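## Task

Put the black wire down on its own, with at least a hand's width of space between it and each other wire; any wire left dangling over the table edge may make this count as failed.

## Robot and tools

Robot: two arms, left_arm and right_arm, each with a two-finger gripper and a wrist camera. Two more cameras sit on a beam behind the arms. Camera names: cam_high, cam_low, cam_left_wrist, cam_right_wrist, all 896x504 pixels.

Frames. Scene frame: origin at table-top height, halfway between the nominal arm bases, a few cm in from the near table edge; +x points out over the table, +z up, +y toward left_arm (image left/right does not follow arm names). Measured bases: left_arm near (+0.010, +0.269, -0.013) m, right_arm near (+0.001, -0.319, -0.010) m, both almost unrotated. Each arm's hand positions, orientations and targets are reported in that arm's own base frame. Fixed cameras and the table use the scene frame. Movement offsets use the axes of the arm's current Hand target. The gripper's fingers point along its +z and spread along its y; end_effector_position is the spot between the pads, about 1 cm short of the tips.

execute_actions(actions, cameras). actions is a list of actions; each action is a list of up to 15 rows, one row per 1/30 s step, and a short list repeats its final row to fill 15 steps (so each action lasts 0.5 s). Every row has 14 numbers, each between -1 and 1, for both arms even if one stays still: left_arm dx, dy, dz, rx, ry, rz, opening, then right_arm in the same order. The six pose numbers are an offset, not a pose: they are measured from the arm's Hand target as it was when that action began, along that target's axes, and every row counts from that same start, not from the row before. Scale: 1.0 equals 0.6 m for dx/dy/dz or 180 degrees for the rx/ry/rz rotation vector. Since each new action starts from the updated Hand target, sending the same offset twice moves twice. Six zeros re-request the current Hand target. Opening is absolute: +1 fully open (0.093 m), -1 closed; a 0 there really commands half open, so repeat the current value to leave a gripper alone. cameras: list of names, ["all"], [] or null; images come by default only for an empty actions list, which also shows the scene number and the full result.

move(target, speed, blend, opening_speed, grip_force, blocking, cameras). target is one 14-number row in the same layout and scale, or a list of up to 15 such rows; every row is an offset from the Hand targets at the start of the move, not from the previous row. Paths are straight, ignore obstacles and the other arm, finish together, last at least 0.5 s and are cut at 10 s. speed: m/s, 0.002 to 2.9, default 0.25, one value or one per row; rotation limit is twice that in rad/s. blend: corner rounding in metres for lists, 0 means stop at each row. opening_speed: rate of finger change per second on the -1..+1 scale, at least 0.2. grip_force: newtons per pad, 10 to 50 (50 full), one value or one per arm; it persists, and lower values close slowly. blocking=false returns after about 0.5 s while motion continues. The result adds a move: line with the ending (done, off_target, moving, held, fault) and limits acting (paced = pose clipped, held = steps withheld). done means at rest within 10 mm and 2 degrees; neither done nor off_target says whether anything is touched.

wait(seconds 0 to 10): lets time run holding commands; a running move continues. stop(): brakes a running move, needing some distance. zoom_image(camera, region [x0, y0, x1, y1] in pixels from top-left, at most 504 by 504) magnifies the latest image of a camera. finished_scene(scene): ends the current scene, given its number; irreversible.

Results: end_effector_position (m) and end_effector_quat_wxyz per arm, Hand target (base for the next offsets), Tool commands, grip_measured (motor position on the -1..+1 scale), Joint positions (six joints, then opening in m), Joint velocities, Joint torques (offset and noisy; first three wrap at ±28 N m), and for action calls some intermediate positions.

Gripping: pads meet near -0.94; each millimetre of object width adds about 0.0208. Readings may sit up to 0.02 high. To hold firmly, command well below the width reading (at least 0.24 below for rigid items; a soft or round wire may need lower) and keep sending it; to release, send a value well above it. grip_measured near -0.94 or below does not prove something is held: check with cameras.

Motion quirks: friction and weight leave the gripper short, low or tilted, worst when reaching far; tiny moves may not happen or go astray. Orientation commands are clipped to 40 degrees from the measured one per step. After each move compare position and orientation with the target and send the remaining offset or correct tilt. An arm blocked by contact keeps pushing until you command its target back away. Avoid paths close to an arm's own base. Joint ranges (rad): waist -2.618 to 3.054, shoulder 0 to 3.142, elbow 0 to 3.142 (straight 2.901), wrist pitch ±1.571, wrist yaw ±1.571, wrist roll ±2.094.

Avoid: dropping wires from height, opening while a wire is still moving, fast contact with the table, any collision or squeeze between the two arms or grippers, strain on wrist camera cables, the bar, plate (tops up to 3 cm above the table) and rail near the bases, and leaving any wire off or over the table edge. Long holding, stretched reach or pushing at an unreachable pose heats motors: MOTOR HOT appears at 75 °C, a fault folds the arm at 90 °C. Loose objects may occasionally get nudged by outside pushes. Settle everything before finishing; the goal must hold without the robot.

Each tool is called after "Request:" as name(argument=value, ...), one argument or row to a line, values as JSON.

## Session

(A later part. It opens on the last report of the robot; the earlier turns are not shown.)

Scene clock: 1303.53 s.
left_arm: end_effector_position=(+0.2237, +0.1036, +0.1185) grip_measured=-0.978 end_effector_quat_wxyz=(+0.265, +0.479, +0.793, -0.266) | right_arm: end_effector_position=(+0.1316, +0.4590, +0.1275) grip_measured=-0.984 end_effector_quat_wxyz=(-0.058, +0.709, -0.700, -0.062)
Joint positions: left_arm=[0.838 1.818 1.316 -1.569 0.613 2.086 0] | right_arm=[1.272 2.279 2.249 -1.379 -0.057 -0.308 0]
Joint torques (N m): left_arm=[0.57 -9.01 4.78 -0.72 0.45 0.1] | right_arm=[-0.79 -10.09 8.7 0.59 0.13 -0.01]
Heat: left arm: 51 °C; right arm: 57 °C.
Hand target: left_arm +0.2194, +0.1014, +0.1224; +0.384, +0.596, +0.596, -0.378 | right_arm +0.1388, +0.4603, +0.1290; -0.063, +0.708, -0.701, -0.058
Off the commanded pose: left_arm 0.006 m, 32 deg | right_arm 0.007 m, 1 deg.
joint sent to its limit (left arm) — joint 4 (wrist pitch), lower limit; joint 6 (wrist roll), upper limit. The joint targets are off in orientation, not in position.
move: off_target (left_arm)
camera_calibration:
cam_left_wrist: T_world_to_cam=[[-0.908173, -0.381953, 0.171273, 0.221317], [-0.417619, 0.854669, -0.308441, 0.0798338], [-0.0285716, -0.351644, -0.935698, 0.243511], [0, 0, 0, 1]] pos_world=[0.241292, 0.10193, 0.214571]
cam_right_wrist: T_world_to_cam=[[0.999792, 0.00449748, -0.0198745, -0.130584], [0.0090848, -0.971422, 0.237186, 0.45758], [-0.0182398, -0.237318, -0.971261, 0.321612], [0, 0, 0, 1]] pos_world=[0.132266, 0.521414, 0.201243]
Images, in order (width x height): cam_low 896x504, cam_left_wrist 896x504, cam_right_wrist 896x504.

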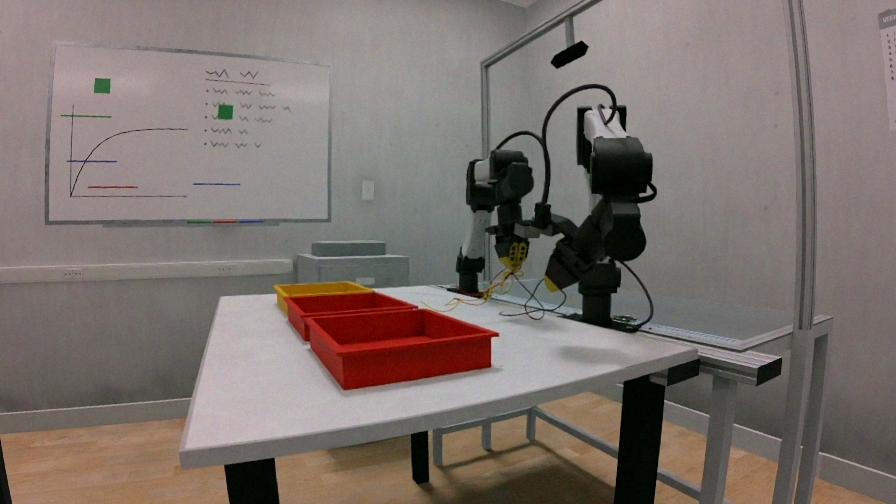

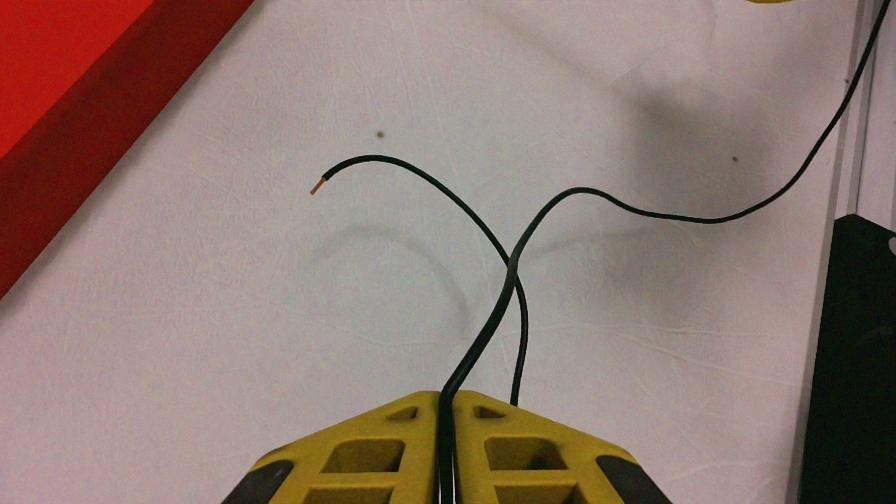

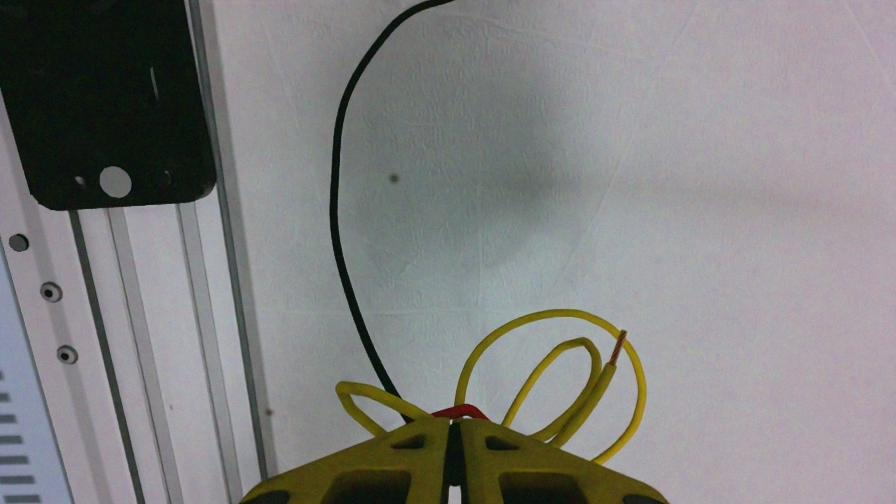

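Request:
move(
  target=[-0.15,0,-0.055,0,0,0,-1,-0.0365,0.0333,-0.194,0,0,0,-1],
  speed=0.25,
  cameras=["cam_low","cam_left_wrist","cam_right_wrist"],
)

Request:
zoom_image(
  camera="cam_low",
  region=[430, 160, 590, 320],
)

Request:
zoom_image(
  camera="cam_right_wrist",
  region=[300, 300, 600, 504],
)

Scene clock: 1323.07 s.
left_arm: end_effector_position=(+0.2183, +0.0944, +0.2099) grip_measured=-0.978 end_effector_quat_wxyz=(+0.358, +0.500, +0.785, -0.079) | right_arm: end_effector_position=(+0.1188, +0.4662, +0.2166) grip_measured=-0.984 end_effector_quat_wxyz=(-0.124, +0.701, -0.695, -0.102)
Joint positions: left_arm=[0.908 1.421 1.309 -1.57 0.743 2.086 0] | right_arm=[1.302 2.267 2.571 -1.556 -0.056 -0.268 0]
Joint torques (N m): left_arm=[0.73 -5.3 7.9 0.11 0.72 0.11] | right_arm=[0.61 -14.72 7.87 0.86 0.15 0.18]
Heat: left arm: 51 °C; right arm: 60 °C.
Hand target: left_arm +0.2188, +0.0936, +0.2179; +0.384, +0.592, +0.609, -0.362 | right_arm +0.1180, +0.4618, +0.2474; -0.063, +0.708, -0.701, -0.058
Off the commanded pose: left_arm 0.008 m, 42 deg; orientation clipped | right_arm 0.031 m, 9 deg.
joint sent to its limit (left arm) — joint 4 (wrist pitch), lower limit; joint 6 (wrist roll), upper limit. The joint targets are off in orientation, not in position.
joint sent to its limit (right arm) — joint 4 (wrist pitch), lower limit. The joint targets are off in orientation, not in position.
move: off_target (left_arm, right_arm); limits=paced
camera_calibration:
cam_left_wrist: T_world_to_cam=[[-0.850851, -0.471911, -0.23098, 0.277752], [-0.41232, 0.872208, -0.263147, 0.101295], [0.325645, -0.128662, -0.936697, 0.227538], [0, 0, 0, 1]] pos_world=[0.203995, 0.0719994, 0.303945]
cam_right_wrist: T_world_to_cam=[[0.99987, -0.00427154, 0.0155714, -0.119688], [-0.00563094, -0.996075, 0.0883301, 0.488991], [0.015133, -0.0884062, -0.99597, 0.341585], [0, 0, 0, 1]] pos_world=[0.117256, 0.516759, 0.298879]
Images, in order (width x height): cam_low 896x504, cam_left_wrist 896x504, cam_right_wrist 896x504.

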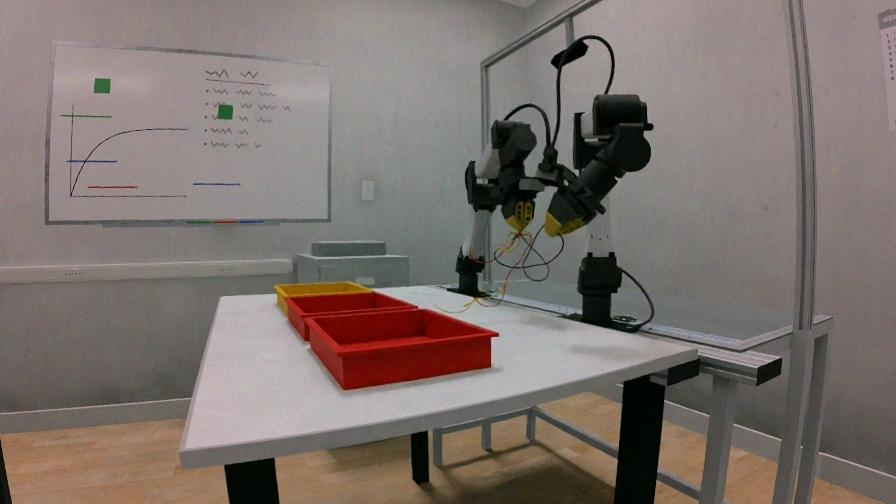

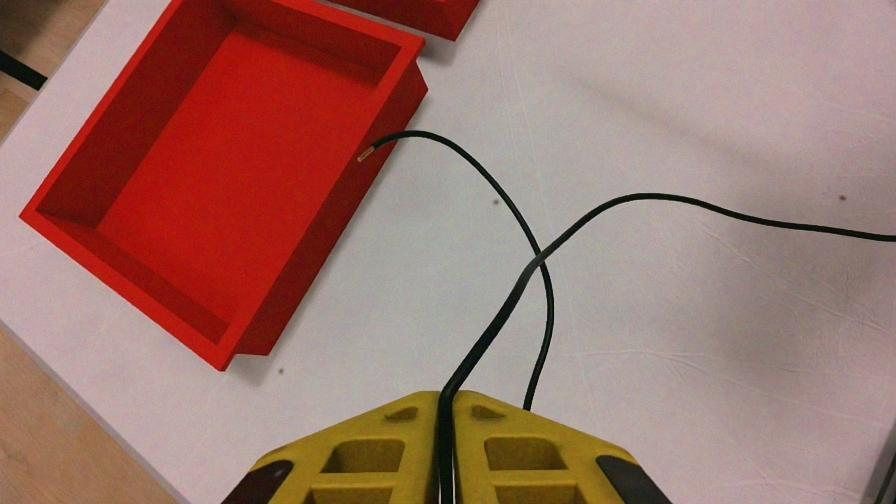

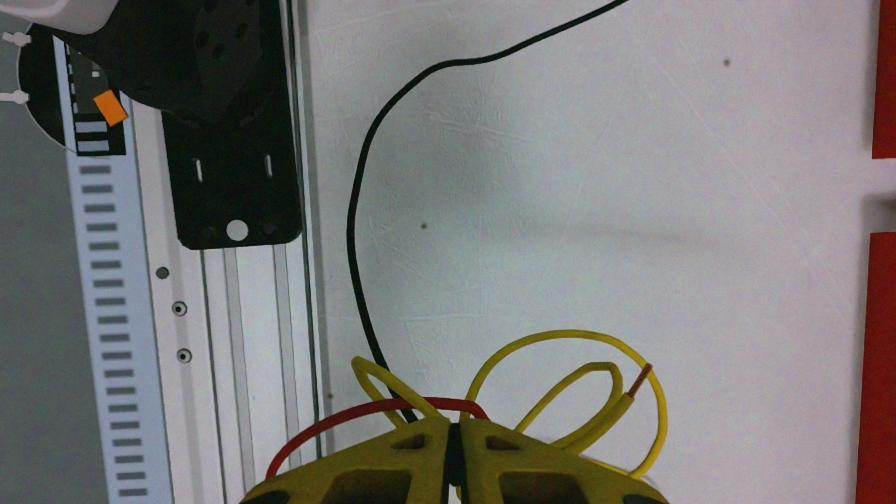

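Scaled by 3.150 from the camera's 896x504 image, which has a finer 1280x720 frame.

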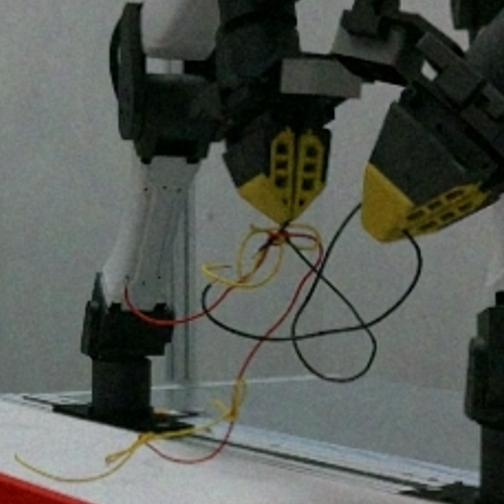

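Scaled by 1.680 from the camera's 896x504 image, which has a finer 1280x720 frame.

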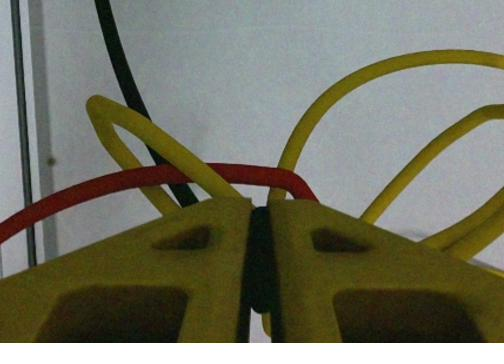

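Request:
move(
  target=[
    [0,0,0,0,0,0,-1,0.0257,0,0.148,0,0,0,-1],
    [0,0,0,0,0,0,-1,0.0085,0,0.049,0,0,0,-1],
    [0,0,0,0,0,0,-1,0.0257,0,0.148,0,0,0,-1],
    [0,0,0,0,0,0,-1,0.0085,0,0.049,0,0,0,-1],
    [0,0,0,0,0,0,-1,0.0257,0,0.148,0,0,0,-1],
    [0,0,0,0,0,0,-1,0.0085,0,0.049,0,0,0,-1],
    [0,0,0,0,0,0,-1,0.0257,0,0.148,0,0,0,-1],
    [0,0,0,0,0,0,-1,0.0085,0,0.049,0,0,0,-1],
  ],
  speed=1.0,
  blend=0.01,
  cameras=["cam_low","cam_right_wrist"],
)

Request:
zoom_image(
  camera="cam_low",
  region=[430, 160, 590, 320],
)

Request:
zoom_image(
  camera="cam_right_wrist",
  region=[300, 300, 600, 504],
)

Scene clock: 1341.90 s.
left_arm: end_effector_position=(+0.2184, +0.0944, +0.2100) grip_measured=-0.978 end_effector_quat_wxyz=(+0.358, +0.500, +0.785, -0.079) | right_arm: end_effector_position=(+0.1187, +0.4641, +0.1792) grip_measured=-0.984 end_effector_quat_wxyz=(-0.081, +0.704, -0.701, -0.076)
Joint positions: left_arm=[0.908 1.421 1.309 -1.57 0.744 2.086 0] | right_arm=[1.302 2.316 2.519 -1.557 -0.053 -0.268 0]
Joint torques (N m): left_arm=[0.8 -5.33 7.84 0.07 0.71 0.11] | right_arm=[0.64 -16.09 8.28 0.62 0.21 0.1]
Heat: left arm: 50 °C; right arm: 65 °C.
Hand target: left_arm +0.2194, +0.0932, +0.2173; +0.370, +0.502, +0.779, -0.069 (not the last commanded pose) | right_arm +0.1183, +0.4619, +0.2175; -0.063, +0.708, -0.701, -0.058
Off the commanded pose: left_arm 0.008 m, 40 deg | right_arm 0.038 m, 3 deg.
joint sent to its limit (right arm) — joint 4 (wrist pitch), lower limit. The joint targets are off in orientation, not in position.
move: off_target (left_arm, right_arm)
camera_calibration:
cam_right_wrist: T_world_to_cam=[[0.999953, -0.00459528, -0.00859542, -0.114475], [-0.00291262, -0.982468, 0.186406, 0.466009], [-0.00930131, -0.186372, -0.982435, 0.350095], [0, 0, 0, 1]] pos_world=[0.119084, 0.522561, 0.256095]
Images, in order (width x height): cam_low 896x504, cam_right_wrist 896x504.

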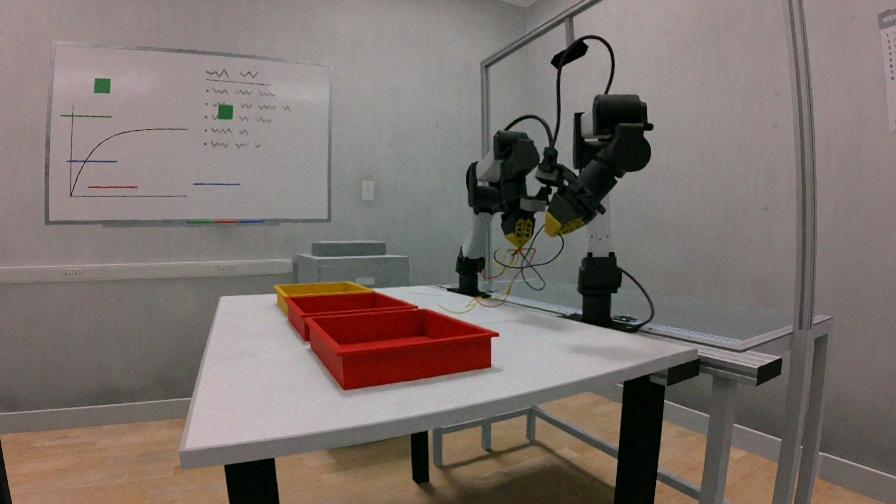

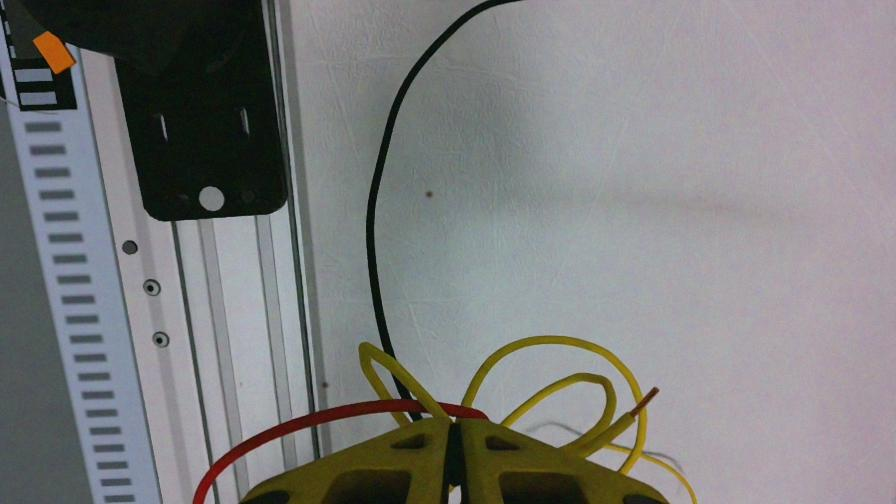

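Scaled by 3.150 from the camera's 896x504 image, which has a finer 1280x720 frame.

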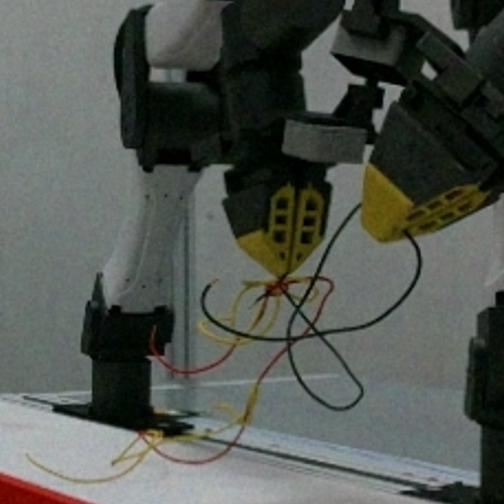

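Scaled by 1.680 from the camera's 896x504 image, which has a finer 1280x720 frame.

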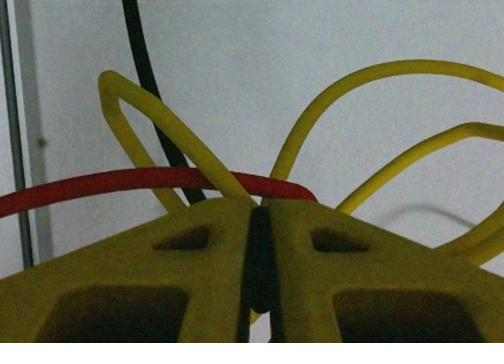

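Request:
move(
  target=[-0.0115,-0.133,0.345,0,0,0,-1,0.149,-0.232,-0.02,0,0,0,-1],
  speed=0.2,
  cameras=["cam_high","cam_left_wrist","cam_low"],
)

Request:
zoom_image(
  camera="cam_low",
  region=[400, 180, 600, 330],
)

Scene clock: 1386.37 s.
left_arm: end_effector_position=(+0.2609, -0.0483, +0.0571) grip_measured=-0.978 end_effector_quat_wxyz=(+0.372, +0.505, +0.776, -0.066) | right_arm: end_effector_position=(+0.2631, +0.3789, +0.1890) grip_measured=-0.984 end_effector_quat_wxyz=(-0.093, +0.702, -0.704, -0.058)
Joint positions: left_arm=[0.182 1.166 0.453 -0.331 0.598 1.17 0] | right_arm=[0.932 2.237 2.426 -1.557 -0.087 -0.627 0]
Joint torques (N m): left_arm=[-0.31 -1.62 6.12 1.65 0.34 -0.19] | right_arm=[-0.36 -15.72 5.39 0.66 -0.18 -0.04]
Heat: left arm: 48 °C; right arm: 78 °C. Fold the right arm in close to its base, or ease its load, before you think long.
Hand target: left_arm +0.2592, -0.0497, +0.0521; +0.369, +0.502, +0.779, -0.069 | right_arm +0.2582, +0.3729, +0.2151; -0.063, +0.708, -0.701, -0.058
Off the commanded pose: left_arm 0.005 m, 1 deg | right_arm 0.027 m, 3 deg.
MOTOR HOT: joint 2 (shoulder) of the right arm reports 78 °C; the controller's stop level is 90 °C. To cool a motor, set the load down, stop pushing, or move to a pose that needs little force.
joint sent to its limit (right arm) — joint 4 (wrist pitch), lower limit. The joint targets are off in orientation, not in position.
move: off_target (right_arm)
camera_calibration:
cam_left_wrist: T_world_to_cam=[[-0.842491, -0.466099, -0.270111, 0.211629], [-0.396911, 0.87608, -0.273763, 0.199867], [0.36424, -0.123433, -0.923089, 0.0416331], [0, 0, 0, 1]] pos_world=[0.24246, -0.0713203, 0.150311]
Images, in order (width x height): cam_high 896x504, cam_low 896x504, cam_left_wrist 896x504.

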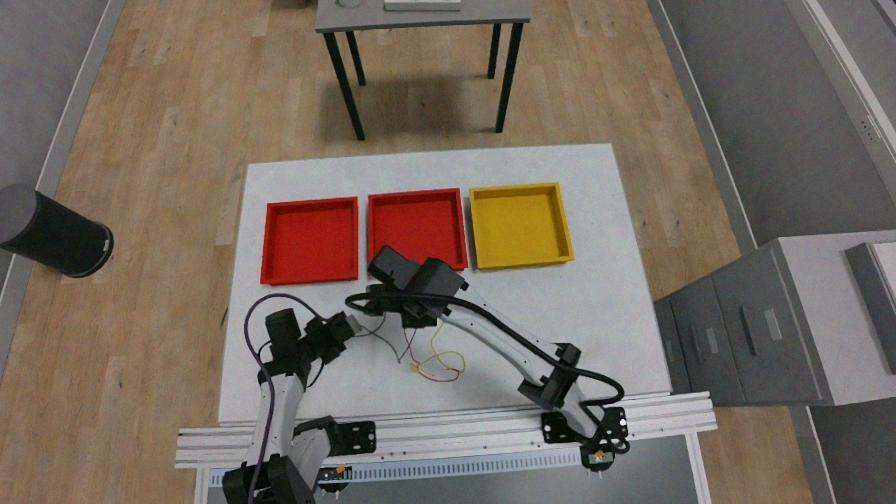

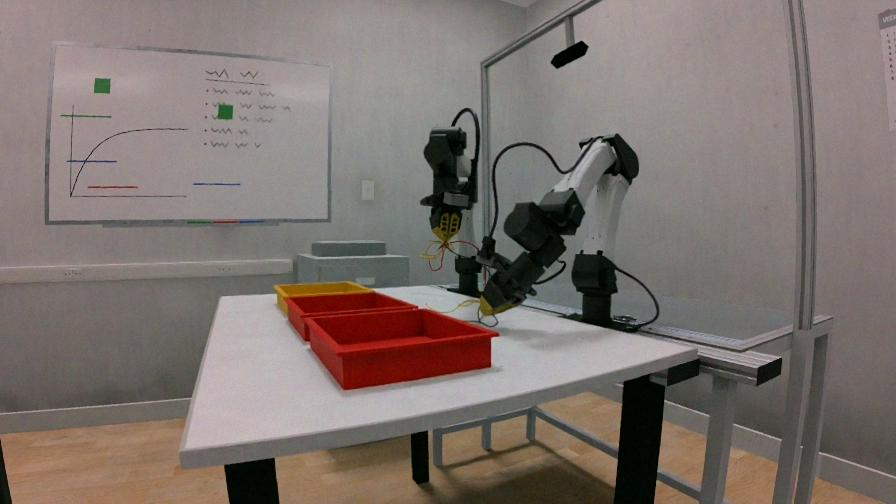

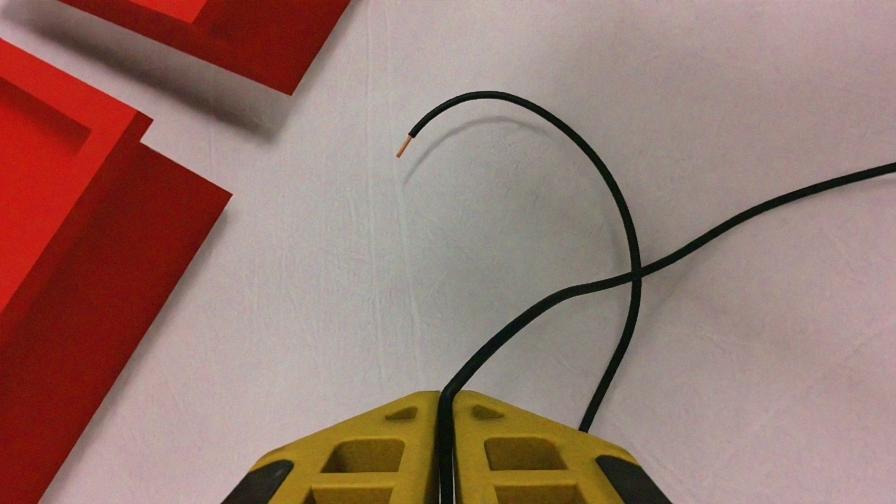

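Scaled by 2.520 from the camera's 896x504 image, which has a finer 1280x720 frame.

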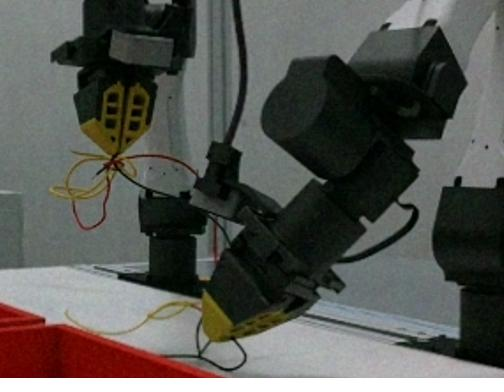

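Request:
move(
  target=[
    [0.0215,-0.0088,0.024,0,0,0,-1,0.023,0.001,0.131,0,0,0,-1],
    [0.0215,-0.0088,0.024,0,0,0,-0.6,0.023,0.001,0.131,0,0,0,-1],
    [0.0215,-0.0088,-0.09,0,0,0,-0.6,0.023,0.001,0.131,0,0,0,-1],
  ],
  speed=0.15,
  opening_speed=0.8,
  cameras=["cam_high","cam_left_wrist","cam_low"],
)

Request:
zoom_image(
  camera="cam_low",
  region=[400, 180, 600, 330],
)

Scene clock: 1398.70 s.
left_arm: end_effector_position=(+0.2157, -0.0190, +0.0670) grip_measured=-0.603 end_effector_quat_wxyz=(+0.352, +0.494, +0.791, -0.079) | right_arm: end_effector_position=(+0.2570, +0.3707, +0.1194) grip_measured=-0.984 end_effector_quat_wxyz=(-0.039, +0.707, -0.705, -0.050)
Joint positions: left_arm=[0.422 1.036 0.479 -0.697 0.678 1.425 0.016] | right_arm=[0.932 2.217 2.12 -1.382 -0.087 -0.637 0]
Joint torques (N m): left_arm=[0.79 -1.58 11.4 0.99 0.67 0.14] | right_arm=[-0.25 -14.01 5.56 0.61 -0.17 -0.03]
Heat: left arm: 46 °C; right arm: 78 °C. Fold the right arm in close to its base, or ease its load, before you think long.
Hand target: left_arm +0.2246, -0.0169, +0.0812; +0.369, +0.502, +0.779, -0.069 | right_arm +0.2582, +0.3727, +0.1353; -0.063, +0.708, -0.701, -0.058
Off the commanded pose: left_arm 0.017 m, 3 deg | right_arm 0.016 m, 3 deg.
MOTOR HOT: still on. Joint 2 (shoulder) of the right arm reports 78 °C.
move: off_target (left_arm, right_arm)
camera_calibration:
cam_left_wrist: T_world_to_cam=[[-0.847304, -0.484143, -0.218361, 0.187068], [-0.429286, 0.866378, -0.255151, 0.164555], [0.312713, -0.122451, -0.941922, 0.0831525], [0, 0, 0, 1]] pos_world=[0.203142, -0.0418173, 0.161158]
Images, in order (width x height): cam_high 896x504, cam_low 896x504, cam_left_wrist 896x504.

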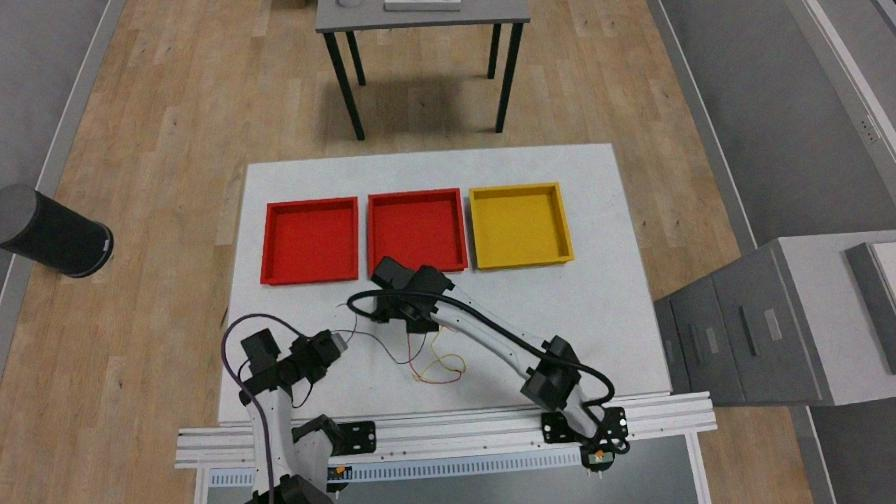

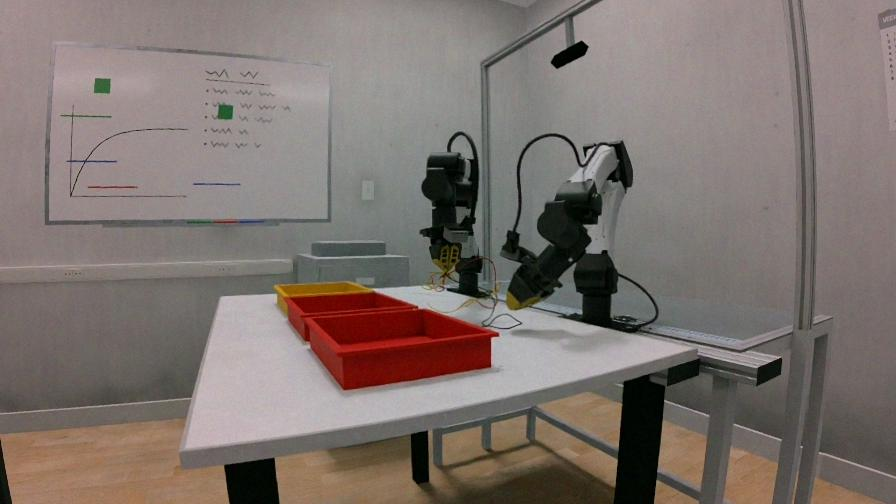

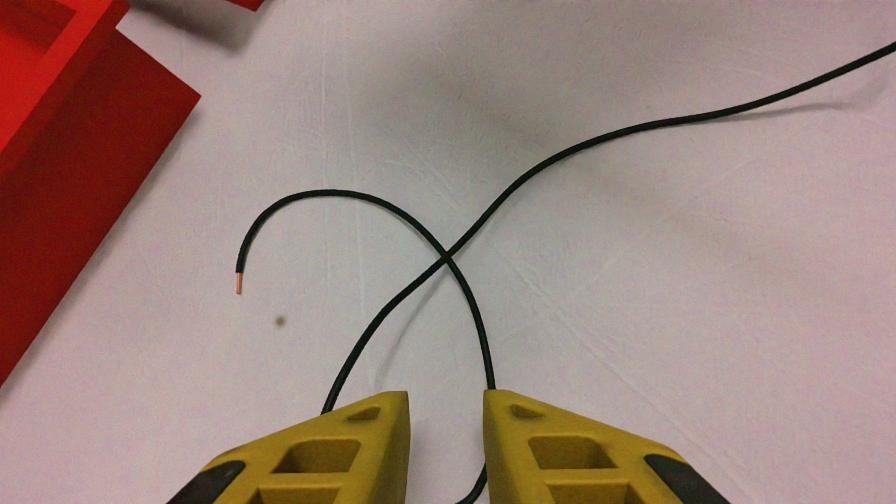

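Scaled by 2.520 from the camera's 896x504 image, which has a finer 1280x720 frame.

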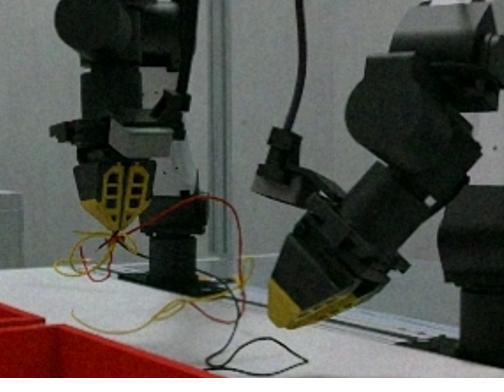

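Request:
move(
  target=[-0.189,-0.075,-0.041,0.0542,-0.1361,-0.0666,-0.5,0,0,0.03,0,0,0,-1],
  speed=0.25,
  cameras=["cam_left_wrist","cam_right_wrist"],
)

Request:
zoom_image(
  camera="cam_left_wrist",
  region=[300, 0, 700, 300],
)

Scene clock: 1426.43 s.
left_arm: end_effector_position=(+0.2013, -0.1075, +0.1601) grip_measured=-0.503 end_effector_quat_wxyz=(+0.469, +0.421, +0.727, -0.272) | right_arm: end_effector_position=(+0.2582, +0.3723, +0.1018) grip_measured=-0.984 end_effector_quat_wxyz=(-0.039, +0.707, -0.705, -0.050)
Joint positions: left_arm=[0.201 0.784 0.506 -0.685 1.045 0.893 0.021] | right_arm=[0.932 2.217 2.049 -1.311 -0.087 -0.637 0]
Joint torques (N m): left_arm=[-0.34 -0.69 7.25 1.54 0.63 -0.11] | right_arm=[0.65 -13.91 5.65 0.74 -0.17 0.02]
Heat: left arm: 50 °C; right arm: 77 °C. Fold the right arm in close to its base, or ease its load, before you think long.
Hand target: left_arm +0.2000, -0.1100, +0.1600; +0.473, +0.422, +0.722, -0.277 | right_arm +0.2582, +0.3758, +0.1175; -0.063, +0.708, -0.701, -0.058
Off the commanded pose: left_arm 0.003 m, 1 deg | right_arm 0.016 m, 3 deg.
MOTOR HOT: still on. Joint 2 (shoulder) of the right arm reports 77 °C.
move: off_target (right_arm)
camera_calibration:
cam_left_wrist: T_world_to_cam=[[-0.875719, -0.482805, -0.00392616, 0.123929], [-0.365282, 0.667827, -0.648519, 0.287513], [0.31573, -0.566486, -0.761188, 0.0871911], [0, 0, 0, 1]] pos_world=[0.186021, -0.0827825, 0.253313]
cam_right_wrist: T_world_to_cam=[[0.999546, -0.00647117, -0.0294257, -0.252168], [0.00204968, -0.959794, 0.280698, 0.371342], [-0.030059, -0.280631, -0.959345, 0.296311], [0, 0, 0, 1]] pos_world=[0.2602, 0.437934, 0.172609]
Images, in order (width x height): cam_left_wrist 896x504, cam_right_wrist 896x504.

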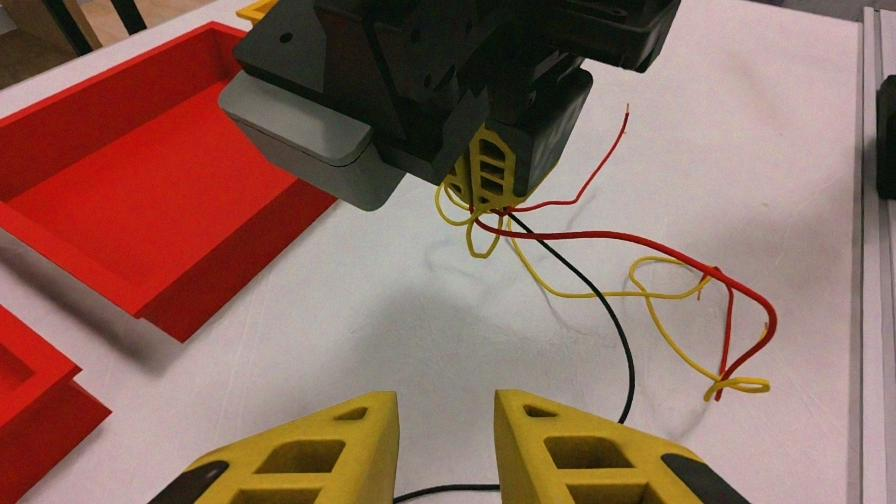

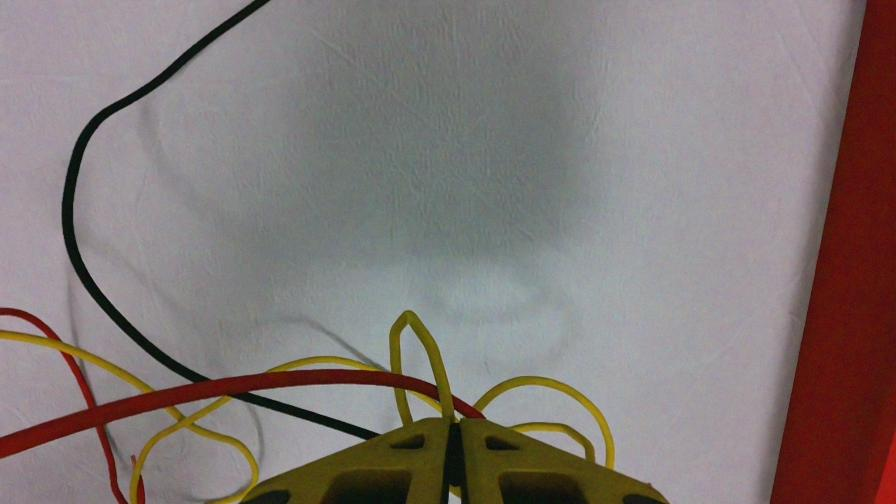

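Scaled by 1.260 from the camera's 896x504 image, which has a finer 1280x720 frame.

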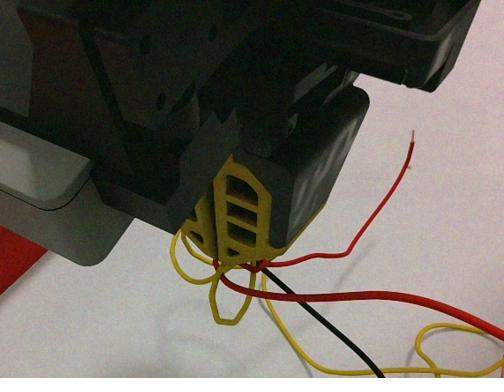

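Request:
move(
  target=[-0.028,-0.081,-0.041,0,0,-0.5,-0.5,0.0,0,0.0,0,0,0,-1],
  speed=0.45,
  cameras=["cam_left_wrist","cam_right_wrist"],
)

Request:
zoom_image(
  camera="cam_left_wrist",
  region=[300, 100, 700, 400],
)

Scene clock: 1474.40 s.
left_arm: end_effector_position=(+0.1484, -0.1205, +0.1742) grip_measured=-0.503 end_effector_quat_wxyz=(+0.126, -0.218, +0.809, -0.531) | right_arm: end_effector_position=(+0.2582, +0.3723, +0.1018) grip_measured=-0.984 end_effector_quat_wxyz=(-0.039, +0.707, -0.705, -0.050)
Joint positions: left_arm=[0.198 0.517 0.516 -0.982 1.065 -0.683 0.021] | right_arm=[0.932 2.217 2.049 -1.311 -0.087 -0.637 0]
Joint torques (N m): left_arm=[-0.2 1.01 11.4 1.48 0.43 -0.1] | right_arm=[0.4 -14.2 5.57 0.74 -0.15 -0.01]
Heat: left arm: 47 °C; right arm: 77 °C. Fold the right arm in close to its base, or ease its load, before you think long.
Hand target: left_arm +0.1499, -0.1200, +0.1852; +0.139, -0.213, +0.809, -0.530 | right_arm +0.2582, +0.3758, +0.1175; -0.063, +0.708, -0.701, -0.058
Off the commanded pose: left_arm 0.011 m, 2 deg | right_arm 0.016 m, 3 deg.
MOTOR HOT: still on. Joint 2 (shoulder) of the right arm reports 77 °C.
move: off_target (left_arm, right_arm)
camera_calibration:
cam_left_wrist: T_world_to_cam=[[0.203536, -0.333508, 0.920514, -0.231776], [-0.978785, -0.0919022, 0.183124, 0.140628], [0.0235242, -0.938257, -0.345138, 0.0333618], [0, 0, 0, 1]] pos_world=[0.184035, -0.0330732, 0.199115]
cam_right_wrist: T_world_to_cam=[[0.999546, -0.00647117, -0.0294257, -0.252168], [0.00204968, -0.959794, 0.280698, 0.371342], [-0.030059, -0.280631, -0.959345, 0.296311], [0, 0, 0, 1]] pos_world=[0.2602, 0.437934, 0.172609]
Images, in order (width x height): cam_left_wrist 896x504, cam_right_wrist 896x504.

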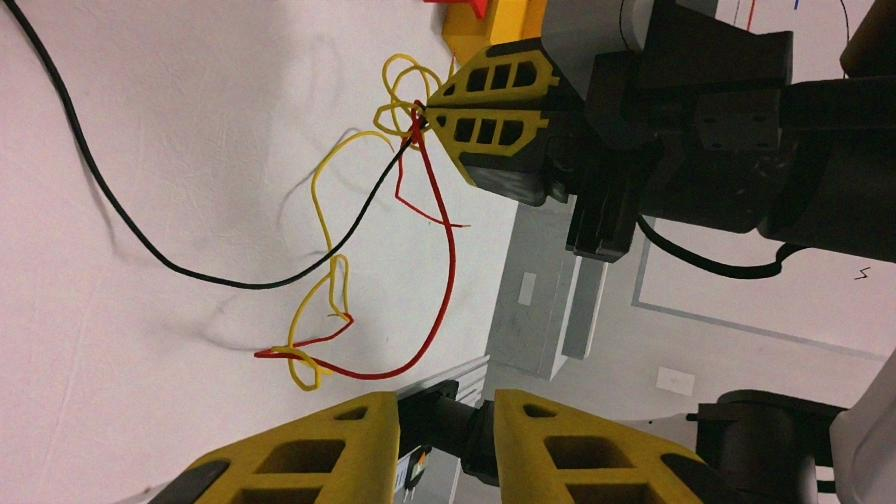

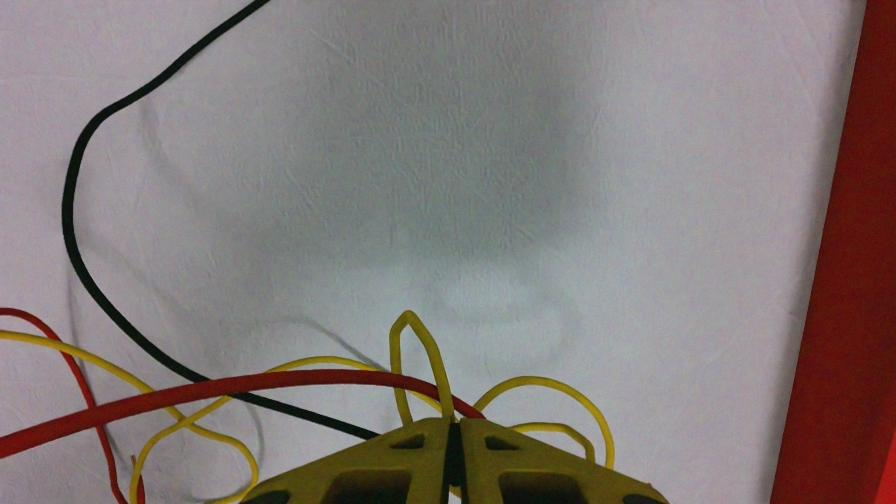

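Scaled by 1.260 from the camera's 896x504 image, which has a finer 1280x720 frame.

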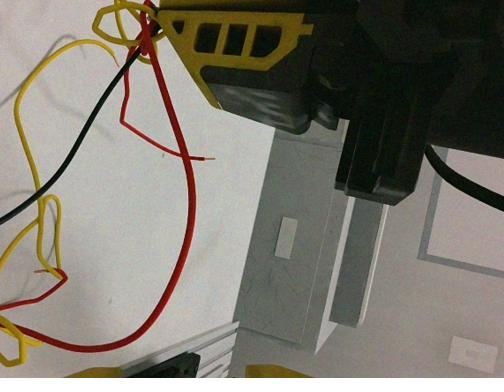

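Request:
move(
  target=[
    [-0.0087,0.0145,0.164,0,0,0,-0.5,0.0,0,0.0,0,0,0,-1],
    [-0.0087,0.0145,0.164,0,0,0,-1,0.0,0,0.0,0,0,0,-1],
  ],
  speed=0.12,
  opening_speed=0.8,
  cameras=["cam_left_wrist","cam_right_wrist"],
)

Request:
zoom_image(
  camera="cam_left_wrist",
  region=[300, 100, 600, 404],
)

Scene clock: 1498.90 s.
left_arm: end_effector_position=(+0.1967, -0.1933, +0.1438) grip_measured=-0.982 end_effector_quat_wxyz=(+0.140, -0.206, +0.809, -0.533) | right_arm: end_effector_position=(+0.2582, +0.3723, +0.1018) grip_measured=-0.984 end_effector_quat_wxyz=(-0.039, +0.707, -0.705, -0.050)
Joint positions: left_arm=[-0.443 0.715 0.307 -0.077 0.566 -1.288 0] | right_arm=[0.932 2.217 2.049 -1.311 -0.087 -0.637 0]
Joint torques (N m): left_arm=[-0.17 0.1 7.34 2.32 0.09 -0.11] | right_arm=[0.29 -13.85 5.29 0.66 -0.19 -0.05]
Heat: left arm: 50 °C; right arm: 78 °C. Fold the right arm in close to its base, or ease its load, before you think long.
Hand target: left_arm +0.1971, -0.1931, +0.1381; +0.139, -0.212, +0.809, -0.530 | right_arm +0.2582, +0.3758, +0.1175; -0.063, +0.708, -0.701, -0.058
Off the commanded pose: left_arm 0.006 m, 1 deg | right_arm 0.016 m, 3 deg.
MOTOR HOT: still on. Joint 2 (shoulder) of the right arm reports 78 °C.
move: off_target (right_arm)
camera_calibration:
cam_left_wrist: T_world_to_cam=[[0.167409, -0.34169, 0.924782, -0.233059], [-0.98541, -0.087182, 0.146172, 0.194411], [0.0306787, -0.93576, -0.3513, -0.046589], [0, 0, 0, 1]] pos_world=[0.23202, -0.106281, 0.170745]
cam_right_wrist: T_world_to_cam=[[0.999546, -0.00647117, -0.0294257, -0.252168], [0.00204968, -0.959794, 0.280698, 0.371342], [-0.030059, -0.280631, -0.959345, 0.296311], [0, 0, 0, 1]] pos_world=[0.2602, 0.437934, 0.172609]
Images, in order (width x height): cam_left_wrist 896x504, cam_right_wrist 896x504.

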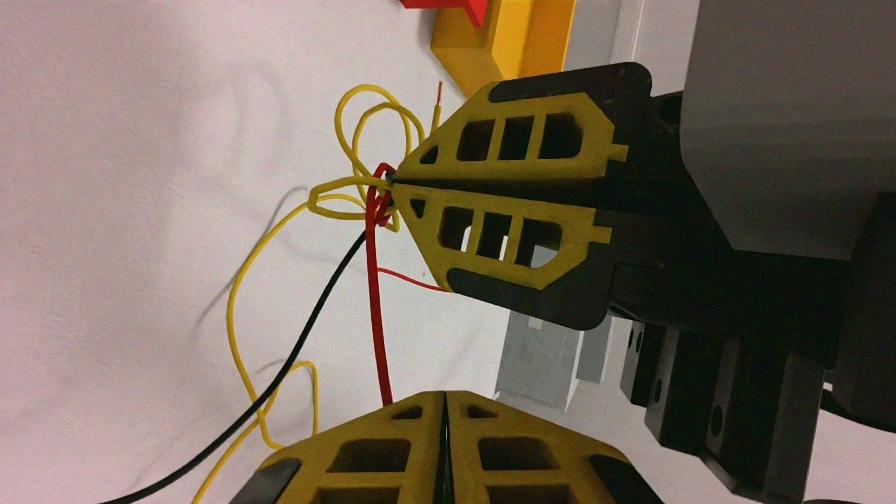

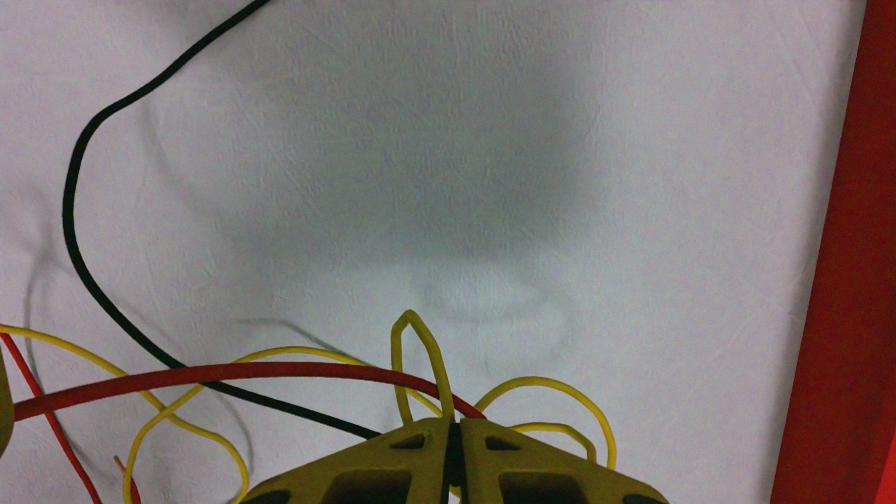

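Scaled by 1.658 from the camera's 896x504 image, which has a finer 1280x720 frame.

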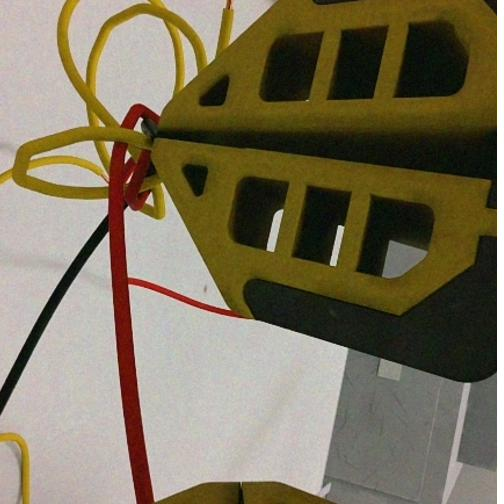

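Request:
move(
  target=[
    [0,0,-0.06,0,0,0,-0.5,0.0,0,0.0,0,0,0,-1],
    [0,0.0225,-0.06,0,0,0,-0.5,0.0,0,0.0,0,0,0,-1],
    [0,0.0225,0.005,0,0,0,-0.5,0.0,0,0.0,0,0,0,-1],
    [0,0.0225,0.005,0,0,0,-1,0.0,0,0.0,0,0,0,-1],
  ],
  speed=0.12,
  blend=0,
  cameras=["cam_left_wrist","cam_right_wrist"],
)

Request:
zoom_image(
  camera="cam_left_wrist",
  region=[300, 100, 600, 404],
)

Scene clock: 1516.80 s.
left_arm: end_effector_position=(+0.1959, -0.1912, +0.1310) grip_measured=-0.980 end_effector_quat_wxyz=(+0.140, -0.205, +0.809, -0.533) | right_arm: end_effector_position=(+0.2582, +0.3723, +0.1018) grip_measured=-0.984 end_effector_quat_wxyz=(-0.039, +0.707, -0.705, -0.050)
Joint positions: left_arm=[-0.432 0.721 0.257 -0.022 0.576 -1.282 0] | right_arm=[0.932 2.217 2.049 -1.311 -0.087 -0.637 0]
Joint torques (N m): left_arm=[-0.36 0.4 6.87 2.34 0.04 -0.09] | right_arm=[0.49 -14.11 5.48 0.71 -0.17 0.07]
Heat: left arm: 51 °C; right arm: 78 °C. Fold the right arm in close to its base, or ease its load, before you think long.
Hand target: left_arm +0.1957, -0.1908, +0.1244; +0.139, -0.212, +0.809, -0.530 | right_arm +0.2582, +0.3757, +0.1175; -0.063, +0.708, -0.701, -0.058
Off the commanded pose: left_arm 0.007 m, 1 deg | right_arm 0.016 m, 3 deg.
MOTOR HOT: still on. Joint 2 (shoulder) of the right arm reports 78 °C.
move: off_target (right_arm)
camera_calibration:
cam_left_wrist: T_world_to_cam=[[0.165981, -0.341055, 0.925274, -0.220033], [-0.985643, -0.0868385, 0.144802, 0.195884], [0.0309641, -0.936024, -0.350572, -0.0493015], [0, 0, 0, 1]] pos_world=[0.23112, -0.10418, 0.157943]
cam_right_wrist: T_world_to_cam=[[0.999546, -0.00647117, -0.0294257, -0.252168], [0.00204968, -0.959794, 0.280698, 0.371342], [-0.030059, -0.280631, -0.959345, 0.296311], [0, 0, 0, 1]] pos_world=[0.2602, 0.437934, 0.172609]
Images, in order (width x height): cam_left_wrist 896x504, cam_right_wrist 896x504.

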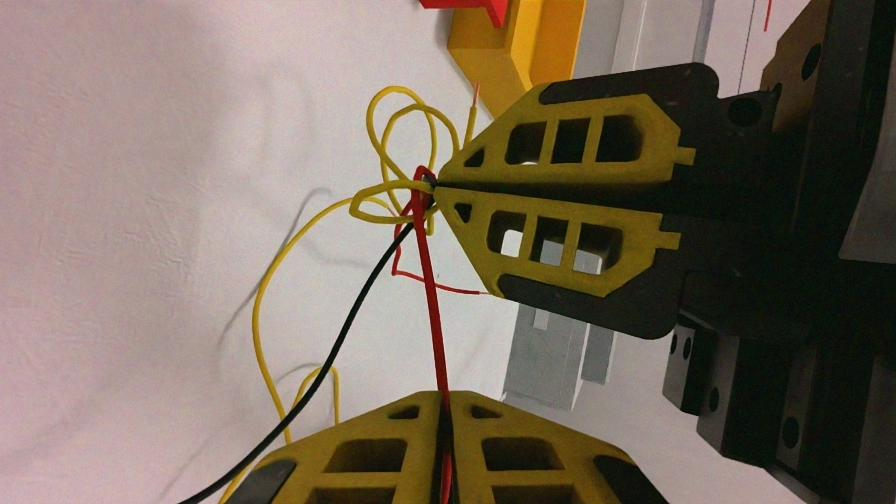

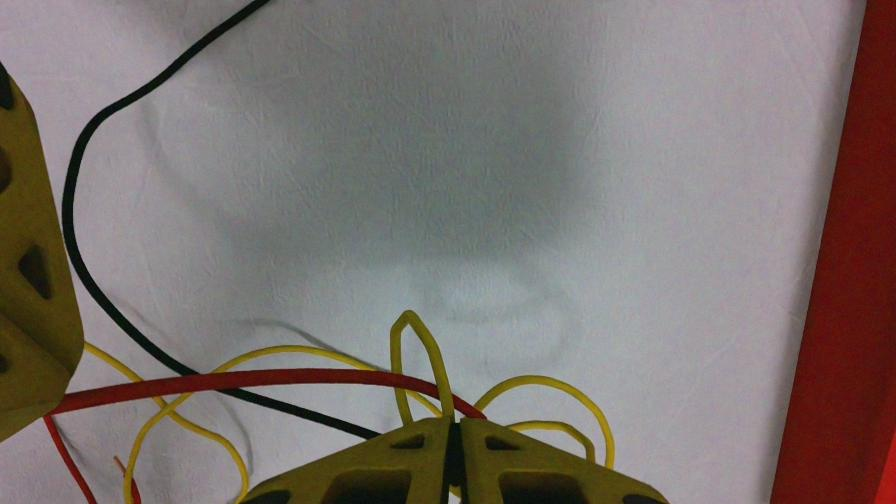

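Scaled by 1.658 from the camera's 896x504 image, which has a finer 1280x720 frame.

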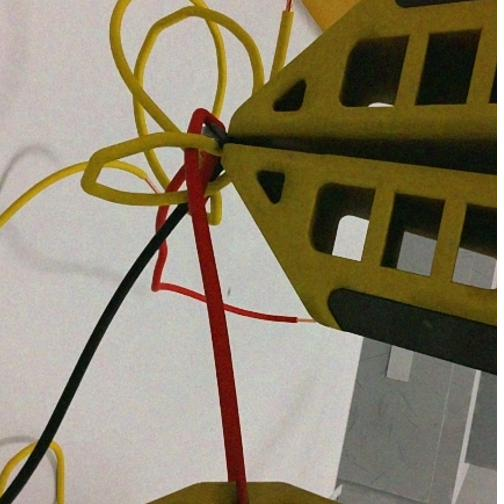

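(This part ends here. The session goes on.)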